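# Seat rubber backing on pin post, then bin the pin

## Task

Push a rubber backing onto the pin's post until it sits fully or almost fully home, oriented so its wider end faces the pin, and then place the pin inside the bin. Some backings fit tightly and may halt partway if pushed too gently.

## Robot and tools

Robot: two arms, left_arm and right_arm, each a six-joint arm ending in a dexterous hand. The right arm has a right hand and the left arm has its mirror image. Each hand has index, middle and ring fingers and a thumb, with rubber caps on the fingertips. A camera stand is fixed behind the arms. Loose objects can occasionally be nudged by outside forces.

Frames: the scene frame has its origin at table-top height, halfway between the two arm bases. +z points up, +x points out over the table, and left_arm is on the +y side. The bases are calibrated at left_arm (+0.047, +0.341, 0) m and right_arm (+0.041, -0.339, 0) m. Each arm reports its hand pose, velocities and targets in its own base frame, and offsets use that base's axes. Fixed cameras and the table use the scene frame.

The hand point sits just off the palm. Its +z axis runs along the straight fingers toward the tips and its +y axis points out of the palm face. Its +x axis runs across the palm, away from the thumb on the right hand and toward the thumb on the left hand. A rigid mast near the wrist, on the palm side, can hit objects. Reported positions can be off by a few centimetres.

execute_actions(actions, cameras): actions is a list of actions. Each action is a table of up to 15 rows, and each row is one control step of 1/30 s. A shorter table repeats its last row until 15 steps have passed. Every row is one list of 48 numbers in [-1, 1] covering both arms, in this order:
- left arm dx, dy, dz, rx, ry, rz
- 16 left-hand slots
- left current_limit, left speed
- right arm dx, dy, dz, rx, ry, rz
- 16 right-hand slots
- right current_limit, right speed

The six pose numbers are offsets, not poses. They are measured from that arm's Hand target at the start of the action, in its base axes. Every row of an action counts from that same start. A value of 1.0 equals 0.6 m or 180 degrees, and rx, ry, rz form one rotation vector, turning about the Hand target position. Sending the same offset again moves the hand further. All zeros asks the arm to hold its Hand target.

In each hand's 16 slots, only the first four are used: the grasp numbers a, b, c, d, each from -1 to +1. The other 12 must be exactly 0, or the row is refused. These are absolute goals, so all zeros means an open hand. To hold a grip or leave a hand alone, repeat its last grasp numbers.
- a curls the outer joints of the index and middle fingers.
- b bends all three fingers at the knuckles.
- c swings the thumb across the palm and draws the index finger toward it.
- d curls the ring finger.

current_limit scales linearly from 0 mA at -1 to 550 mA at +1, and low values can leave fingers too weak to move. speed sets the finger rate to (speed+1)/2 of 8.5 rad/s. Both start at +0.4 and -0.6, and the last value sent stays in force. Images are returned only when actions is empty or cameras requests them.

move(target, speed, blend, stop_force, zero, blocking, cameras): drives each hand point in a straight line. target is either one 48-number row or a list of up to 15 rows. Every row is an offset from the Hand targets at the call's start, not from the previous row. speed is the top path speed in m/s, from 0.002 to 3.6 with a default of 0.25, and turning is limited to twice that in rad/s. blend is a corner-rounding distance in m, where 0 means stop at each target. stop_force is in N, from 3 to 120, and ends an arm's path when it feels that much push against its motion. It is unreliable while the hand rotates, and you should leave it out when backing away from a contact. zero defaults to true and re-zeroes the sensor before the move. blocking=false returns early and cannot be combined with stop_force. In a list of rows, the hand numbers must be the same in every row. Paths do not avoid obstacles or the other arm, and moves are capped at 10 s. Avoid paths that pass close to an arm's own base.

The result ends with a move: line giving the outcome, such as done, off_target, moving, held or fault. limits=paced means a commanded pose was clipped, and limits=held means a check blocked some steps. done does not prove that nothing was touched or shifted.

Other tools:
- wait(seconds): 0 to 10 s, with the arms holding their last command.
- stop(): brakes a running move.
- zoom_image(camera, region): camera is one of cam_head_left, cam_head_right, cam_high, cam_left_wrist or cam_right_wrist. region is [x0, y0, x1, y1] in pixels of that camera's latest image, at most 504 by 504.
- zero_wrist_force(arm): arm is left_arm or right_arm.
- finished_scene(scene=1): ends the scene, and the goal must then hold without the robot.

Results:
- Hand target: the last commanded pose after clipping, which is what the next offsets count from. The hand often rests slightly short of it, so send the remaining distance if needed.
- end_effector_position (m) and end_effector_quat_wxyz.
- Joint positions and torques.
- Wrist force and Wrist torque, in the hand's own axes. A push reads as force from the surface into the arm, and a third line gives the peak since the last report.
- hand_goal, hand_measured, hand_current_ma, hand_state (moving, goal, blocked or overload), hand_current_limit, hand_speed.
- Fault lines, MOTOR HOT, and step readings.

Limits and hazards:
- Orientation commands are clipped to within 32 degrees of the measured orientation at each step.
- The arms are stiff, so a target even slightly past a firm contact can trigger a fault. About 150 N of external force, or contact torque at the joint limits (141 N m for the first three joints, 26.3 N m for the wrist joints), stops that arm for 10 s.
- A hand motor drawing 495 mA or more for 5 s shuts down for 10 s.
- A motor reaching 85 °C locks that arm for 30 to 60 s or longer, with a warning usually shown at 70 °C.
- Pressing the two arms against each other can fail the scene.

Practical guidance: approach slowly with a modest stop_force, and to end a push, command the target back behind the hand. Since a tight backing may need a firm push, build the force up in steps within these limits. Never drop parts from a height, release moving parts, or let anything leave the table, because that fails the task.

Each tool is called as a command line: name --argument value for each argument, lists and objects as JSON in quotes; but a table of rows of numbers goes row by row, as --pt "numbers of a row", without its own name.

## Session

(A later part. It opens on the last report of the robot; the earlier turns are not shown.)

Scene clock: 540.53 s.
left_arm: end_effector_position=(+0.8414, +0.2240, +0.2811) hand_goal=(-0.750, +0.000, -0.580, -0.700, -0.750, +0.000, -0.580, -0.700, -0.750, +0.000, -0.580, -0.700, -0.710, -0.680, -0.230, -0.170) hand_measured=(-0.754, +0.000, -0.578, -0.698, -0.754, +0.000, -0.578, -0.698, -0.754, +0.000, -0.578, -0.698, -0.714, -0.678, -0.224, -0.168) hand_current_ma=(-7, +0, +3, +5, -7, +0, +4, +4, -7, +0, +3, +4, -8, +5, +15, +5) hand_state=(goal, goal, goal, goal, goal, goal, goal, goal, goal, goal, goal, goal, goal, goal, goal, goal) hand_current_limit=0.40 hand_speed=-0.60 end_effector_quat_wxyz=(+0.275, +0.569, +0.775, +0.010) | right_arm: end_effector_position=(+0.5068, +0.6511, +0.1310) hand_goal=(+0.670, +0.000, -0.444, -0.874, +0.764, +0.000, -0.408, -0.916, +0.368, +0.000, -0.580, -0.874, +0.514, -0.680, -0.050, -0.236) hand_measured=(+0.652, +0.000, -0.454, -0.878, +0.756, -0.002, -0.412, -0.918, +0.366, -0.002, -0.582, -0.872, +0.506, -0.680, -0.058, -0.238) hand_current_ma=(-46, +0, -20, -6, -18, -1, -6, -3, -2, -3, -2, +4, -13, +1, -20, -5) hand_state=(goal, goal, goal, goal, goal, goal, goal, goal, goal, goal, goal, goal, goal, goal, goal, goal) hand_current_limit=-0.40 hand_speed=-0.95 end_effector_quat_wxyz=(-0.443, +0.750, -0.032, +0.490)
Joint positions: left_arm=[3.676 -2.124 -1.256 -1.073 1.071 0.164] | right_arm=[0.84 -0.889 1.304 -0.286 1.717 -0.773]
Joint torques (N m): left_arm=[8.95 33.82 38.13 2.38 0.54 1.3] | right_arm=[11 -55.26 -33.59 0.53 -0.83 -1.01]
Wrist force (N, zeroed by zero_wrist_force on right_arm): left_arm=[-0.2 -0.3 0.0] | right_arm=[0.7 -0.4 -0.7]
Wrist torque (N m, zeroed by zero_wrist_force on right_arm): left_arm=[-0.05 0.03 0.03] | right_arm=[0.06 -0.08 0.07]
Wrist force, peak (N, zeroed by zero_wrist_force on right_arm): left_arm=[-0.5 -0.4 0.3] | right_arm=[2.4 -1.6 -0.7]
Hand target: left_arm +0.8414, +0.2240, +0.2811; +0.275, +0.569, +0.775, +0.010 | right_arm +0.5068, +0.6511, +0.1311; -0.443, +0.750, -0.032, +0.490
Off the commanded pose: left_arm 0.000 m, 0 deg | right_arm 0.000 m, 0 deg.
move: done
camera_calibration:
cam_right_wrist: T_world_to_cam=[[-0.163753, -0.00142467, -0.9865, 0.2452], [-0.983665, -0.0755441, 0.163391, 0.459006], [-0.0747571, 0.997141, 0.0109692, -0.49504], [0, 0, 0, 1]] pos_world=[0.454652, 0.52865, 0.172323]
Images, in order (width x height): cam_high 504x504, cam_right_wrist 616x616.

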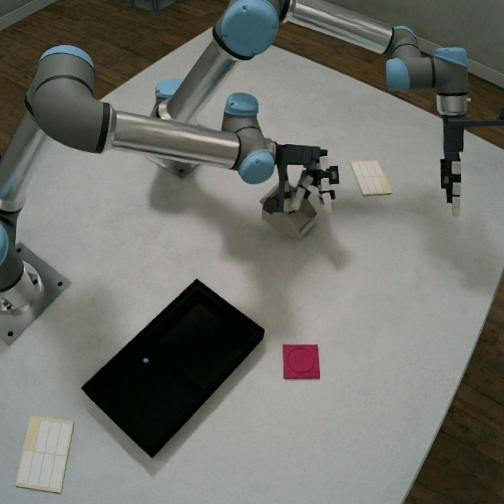

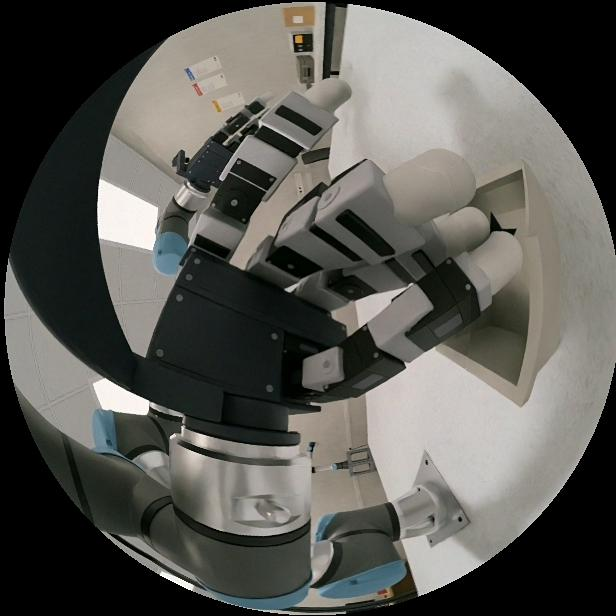

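move --target '[0,0,0,0,0,0,0,0,0,0,0,0,0,0,0,0,0,0,0,0,0,0,0.4,-0.6,0.0483,-0.026,0.0317,0,0,-0.1111,0.865,0.72,0,0,0,0,0,0,0,0,0,0,0,0,0,0,-0.4,-0.95]' --speed 0.1 --cameras '["cam_high","cam_right_wrist"]'

Scene clock: 548.83 s.
left_arm: end_effector_position=(+0.8414, +0.2240, +0.2811) hand_goal=(-0.750, +0.000, -0.580, -0.700, -0.750, +0.000, -0.580, -0.700, -0.750, +0.000, -0.580, -0.700, -0.710, -0.680, -0.230, -0.170) hand_measured=(-0.754, +0.000, -0.578, -0.698, -0.754, +0.000, -0.578, -0.698, -0.754, +0.000, -0.578, -0.698, -0.714, -0.678, -0.224, -0.168) hand_current_ma=(-7, +0, +3, +5, -7, +0, +4, +4, -7, +0, +3, +4, -8, +5, +15, +5) hand_state=(goal, goal, goal, goal, goal, goal, goal, goal, goal, goal, goal, goal, goal, goal, goal, goal) hand_current_limit=0.40 hand_speed=-0.60 end_effector_quat_wxyz=(+0.275, +0.569, +0.775, +0.010) | right_arm: end_effector_position=(+0.5357, +0.6355, +0.1501) hand_goal=(+0.136, +0.000, -0.018, -0.022, +0.726, +0.000, +0.948, +0.554, +0.244, +0.000, -0.580, -0.758, -0.796, -0.680, -0.230, -0.184) hand_measured=(+0.142, +0.000, -0.022, -0.026, +0.688, -0.002, +0.452, +0.024, +0.250, -0.002, -0.582, -0.760, -0.640, -0.680, -0.228, -0.186) hand_current_ma=(+10, +0, -6, -5, -111, -1, -165, -165, +10, -3, -2, -4, +40, +1, +3, -2) hand_state=(goal, goal, goal, goal, blocked, goal, blocked, blocked, goal, goal, goal, goal, moving, goal, goal, goal) hand_current_limit=-0.40 hand_speed=-0.95 end_effector_quat_wxyz=(-0.352, +0.733, -0.162, +0.559)
Joint positions: left_arm=[3.676 -2.124 -1.256 -1.073 1.071 0.164] | right_arm=[0.893 -0.77 1.041 -0.122 2.115 -0.714]
Joint torques (N m): left_arm=[9.05 34.1 37.26 2.46 0.44 1.36] | right_arm=[12.11 -44.63 -34.26 -0.26 0.01 1.46]
Wrist force (N, zeroed by zero_wrist_force on right_arm): left_arm=[-0.5 -0.4 0.2] | right_arm=[0.5 -0.3 -1.0]
Wrist torque (N m, zeroed by zero_wrist_force on right_arm): left_arm=[-0.10 0.07 0.01] | right_arm=[0.06 -0.06 -0.05]
Wrist force, peak (N, zeroed by zero_wrist_force on right_arm): left_arm=[-0.6 -0.4 0.2] | right_arm=[1.0 -0.1 -1.0]
Hand target: left_arm +0.8414, +0.2240, +0.2811; +0.275, +0.569, +0.775, +0.010 | right_arm +0.5357, +0.6355, +0.1501; -0.352, +0.733, -0.162, +0.559
Off the commanded pose: left_arm 0.000 m, 0 deg | right_arm 0.000 m, 0 deg.
move: moving (right_arm; no rest 5 s after the path's end)
camera_calibration:
cam_right_wrist: T_world_to_cam=[[-0.154369, 0.0546531, -0.9865, 0.228099], [-0.950205, 0.265355, 0.163391, 0.24863], [0.270702, 0.962601, 0.0109691, -0.640604], [0, 0, 0, 1]] pos_world=[0.444874, 0.538205, 0.191423]
Images, in order (width x height): cam_high 504x504, cam_right_wrist 616x616.

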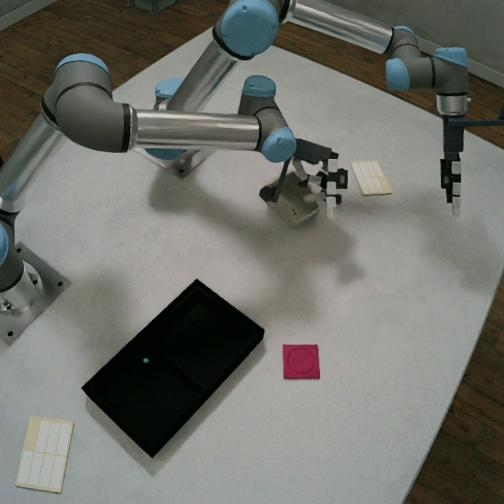

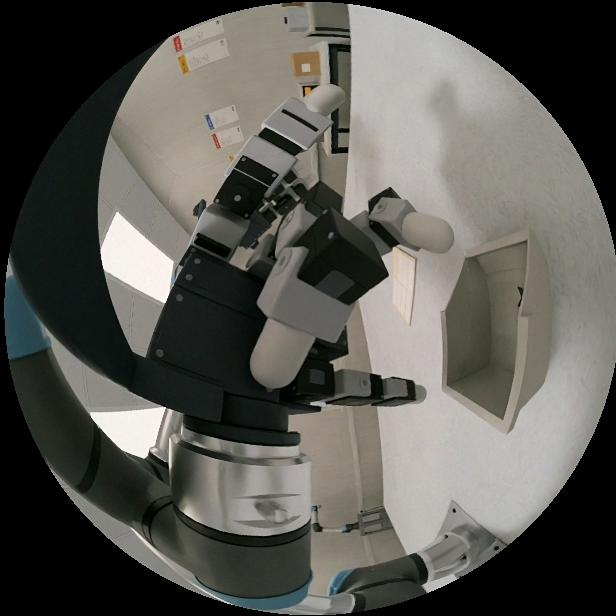

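zoom_image --camera "cam_right_wrist" --region '[430, 220, 560, 440]'

zoom_image --camera "cam_high" --region '[250, 150, 350, 250]'

Scaled by 2.291 from the camera's 616x616 image, which has a finer 880x880 frame.

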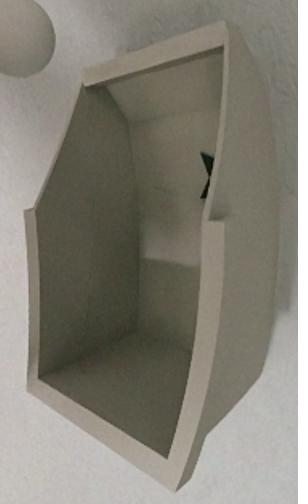

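Scaled by 5.040 from the camera's 504x504 image, which has a finer 720x720 frame.

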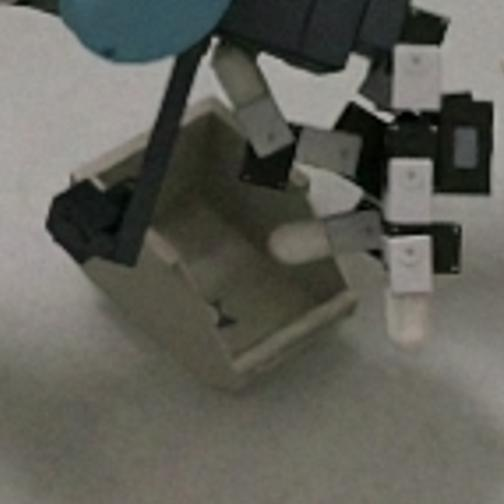

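move --target '[0,0,0,0,0,0,0,0,0,0,0,0,0,0,0,0,0,0,0,0,0,0,0.4,-0.6,0,0,0.2,0,0,0,0.865,0.72,0,0,0,0,0,0,0,0,0,0,0,0,0,0,-0.4,-0.95]' --speed 0.15 --cameras '["cam_high","cam_right_wrist"]'

zoom_image --camera "cam_high" --region '[270, 170, 340, 240]'

zoom_image --camera "cam_right_wrist" --region '[400, 230, 540, 430]'

Scene clock: 551.07 s.
left_arm: end_effector_position=(+0.8414, +0.2240, +0.2811) hand_goal=(-0.750, +0.000, -0.580, -0.700, -0.750, +0.000, -0.580, -0.700, -0.750, +0.000, -0.580, -0.700, -0.710, -0.680, -0.230, -0.170) hand_measured=(-0.754, +0.000, -0.578, -0.698, -0.754, +0.000, -0.578, -0.698, -0.754, +0.000, -0.578, -0.698, -0.714, -0.678, -0.224, -0.168) hand_current_ma=(-7, +0, +3, +5, -7, +0, +4, +4, -7, +0, +3, +4, -8, +5, +15, +5) hand_state=(goal, goal, goal, goal, goal, goal, goal, goal, goal, goal, goal, goal, goal, goal, goal, goal) hand_current_limit=0.40 hand_speed=-0.60 end_effector_quat_wxyz=(+0.275, +0.569, +0.775, +0.010) | right_arm: end_effector_position=(+0.5357, +0.6355, +0.1801) hand_goal=(+0.136, +0.000, -0.018, -0.022, +0.726, +0.000, +0.948, +0.554, +0.244, +0.000, -0.580, -0.758, -0.796, -0.680, -0.230, -0.184) hand_measured=(+0.140, +0.000, -0.022, -0.026, +0.688, -0.002, +0.452, +0.024, +0.248, -0.002, -0.582, -0.760, -0.784, -0.680, -0.228, -0.186) hand_current_ma=(+7, +0, -6, -4, -111, -1, -165, -165, +8, -3, -2, -4, +26, +1, +3, -2) hand_state=(goal, goal, goal, goal, blocked, goal, blocked, blocked, goal, goal, goal, goal, goal, goal, goal, goal) hand_current_limit=-0.40 hand_speed=-0.95 end_effector_quat_wxyz=(-0.352, +0.733, -0.162, +0.560)
Joint positions: left_arm=[3.676 -2.124 -1.256 -1.073 1.071 0.164] | right_arm=[0.893 -0.79 1 -0.063 2.115 -0.715]
Joint torques (N m): left_arm=[9.29 34.1 37.03 2.6 0.42 1.26] | right_arm=[8.84 -43.22 -8.82 -2.65 0.85 1.45]
Wrist force (N, zeroed by zero_wrist_force on right_arm): left_arm=[-0.1 -0.5 0.2] | right_arm=[0.6 -0.6 -0.8]
Wrist torque (N m, zeroed by zero_wrist_force on right_arm): left_arm=[-0.10 0.02 0.05] | right_arm=[-0.01 -0.07 0.02]
Wrist force, peak (N, zeroed by zero_wrist_force on right_arm): left_arm=[-0.4 -0.5 0.0] | right_arm=[3.4 -4.1 -1.3]
Hand target: left_arm +0.8414, +0.2240, +0.2811; +0.275, +0.569, +0.775, +0.010 | right_arm +0.5357, +0.6355, +0.1800; -0.352, +0.733, -0.162, +0.560 (not the last commanded pose)
Off the commanded pose: left_arm 0.000 m, 0 deg | right_arm 0.090 m, 0 deg.
move: held (right_arm; a check stopped the path); limits=held
pose unreachable (right arm): on one or more control steps of this call, first in action 0 (counted from 0), this arm could not follow its commanded pose, so it was not sent that pose on those steps. It may still have moved: this result reports where it is.
cause: moving toward the commanded pose would bring a part of the arm too close to another arm (a part of this arm just beyond joint 4 (wrist 1) and a part of the left arm just beyond its joint 2 (shoulder lift), 12 mm apart when this arm was first held).
camera_calibration:
cam_right_wrist: T_world_to_cam=[[-0.153115, 0.0554382, -0.986652, 0.256636], [-0.950547, 0.264745, 0.162387, 0.244353], [0.270214, 0.962723, 0.0121603, -0.641021], [0, 0, 0, 1]] pos_world=[0.444776, 0.538207, 0.221325]
Images, in order (width x height): cam_high 504x504, cam_right_wrist 616x616.

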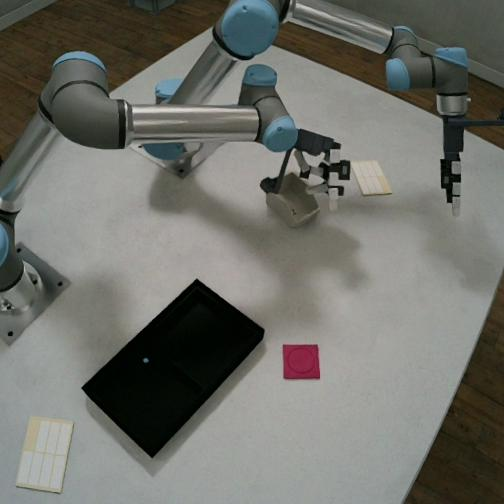

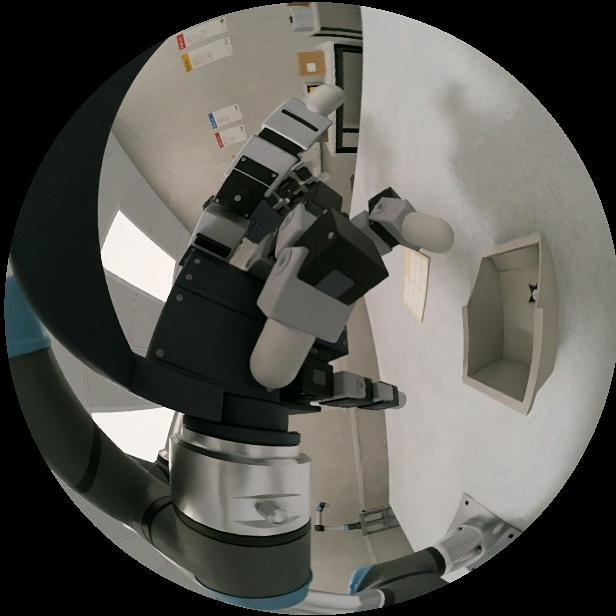

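Scaled by 7.200 from the camera's 504x504 image, which has a finer 720x720 frame.

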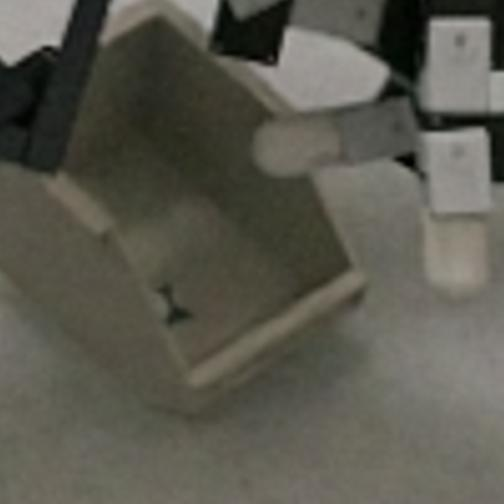

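Scaled by 2.520 from the camera's 616x616 image, which has a finer 880x880 frame.

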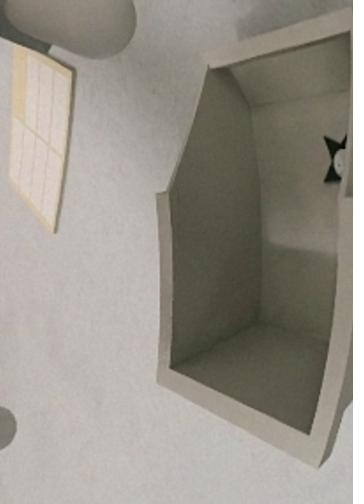

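zoom_image --camera "cam_right_wrist" --region '[500, 250, 560, 330]'

zoom_image --camera "cam_high" --region '[284, 200, 304, 220]'

Scaled by 6.300 from the camera's 616x616 image, which has a finer 880x880 frame.

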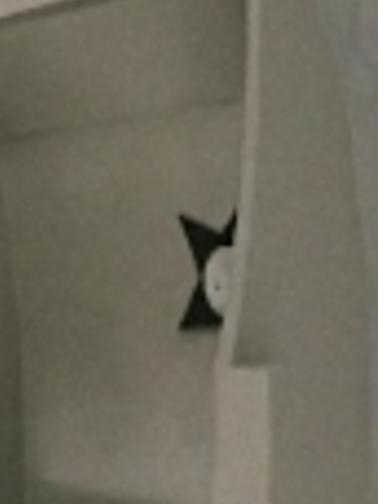

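Scaled by 25.200 from the camera's 504x504 image, which has a finer 720x720 frame.

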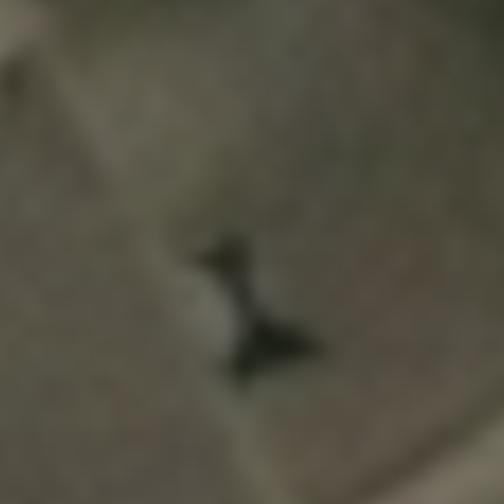

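finished_scene

The scene is finished: the task was done.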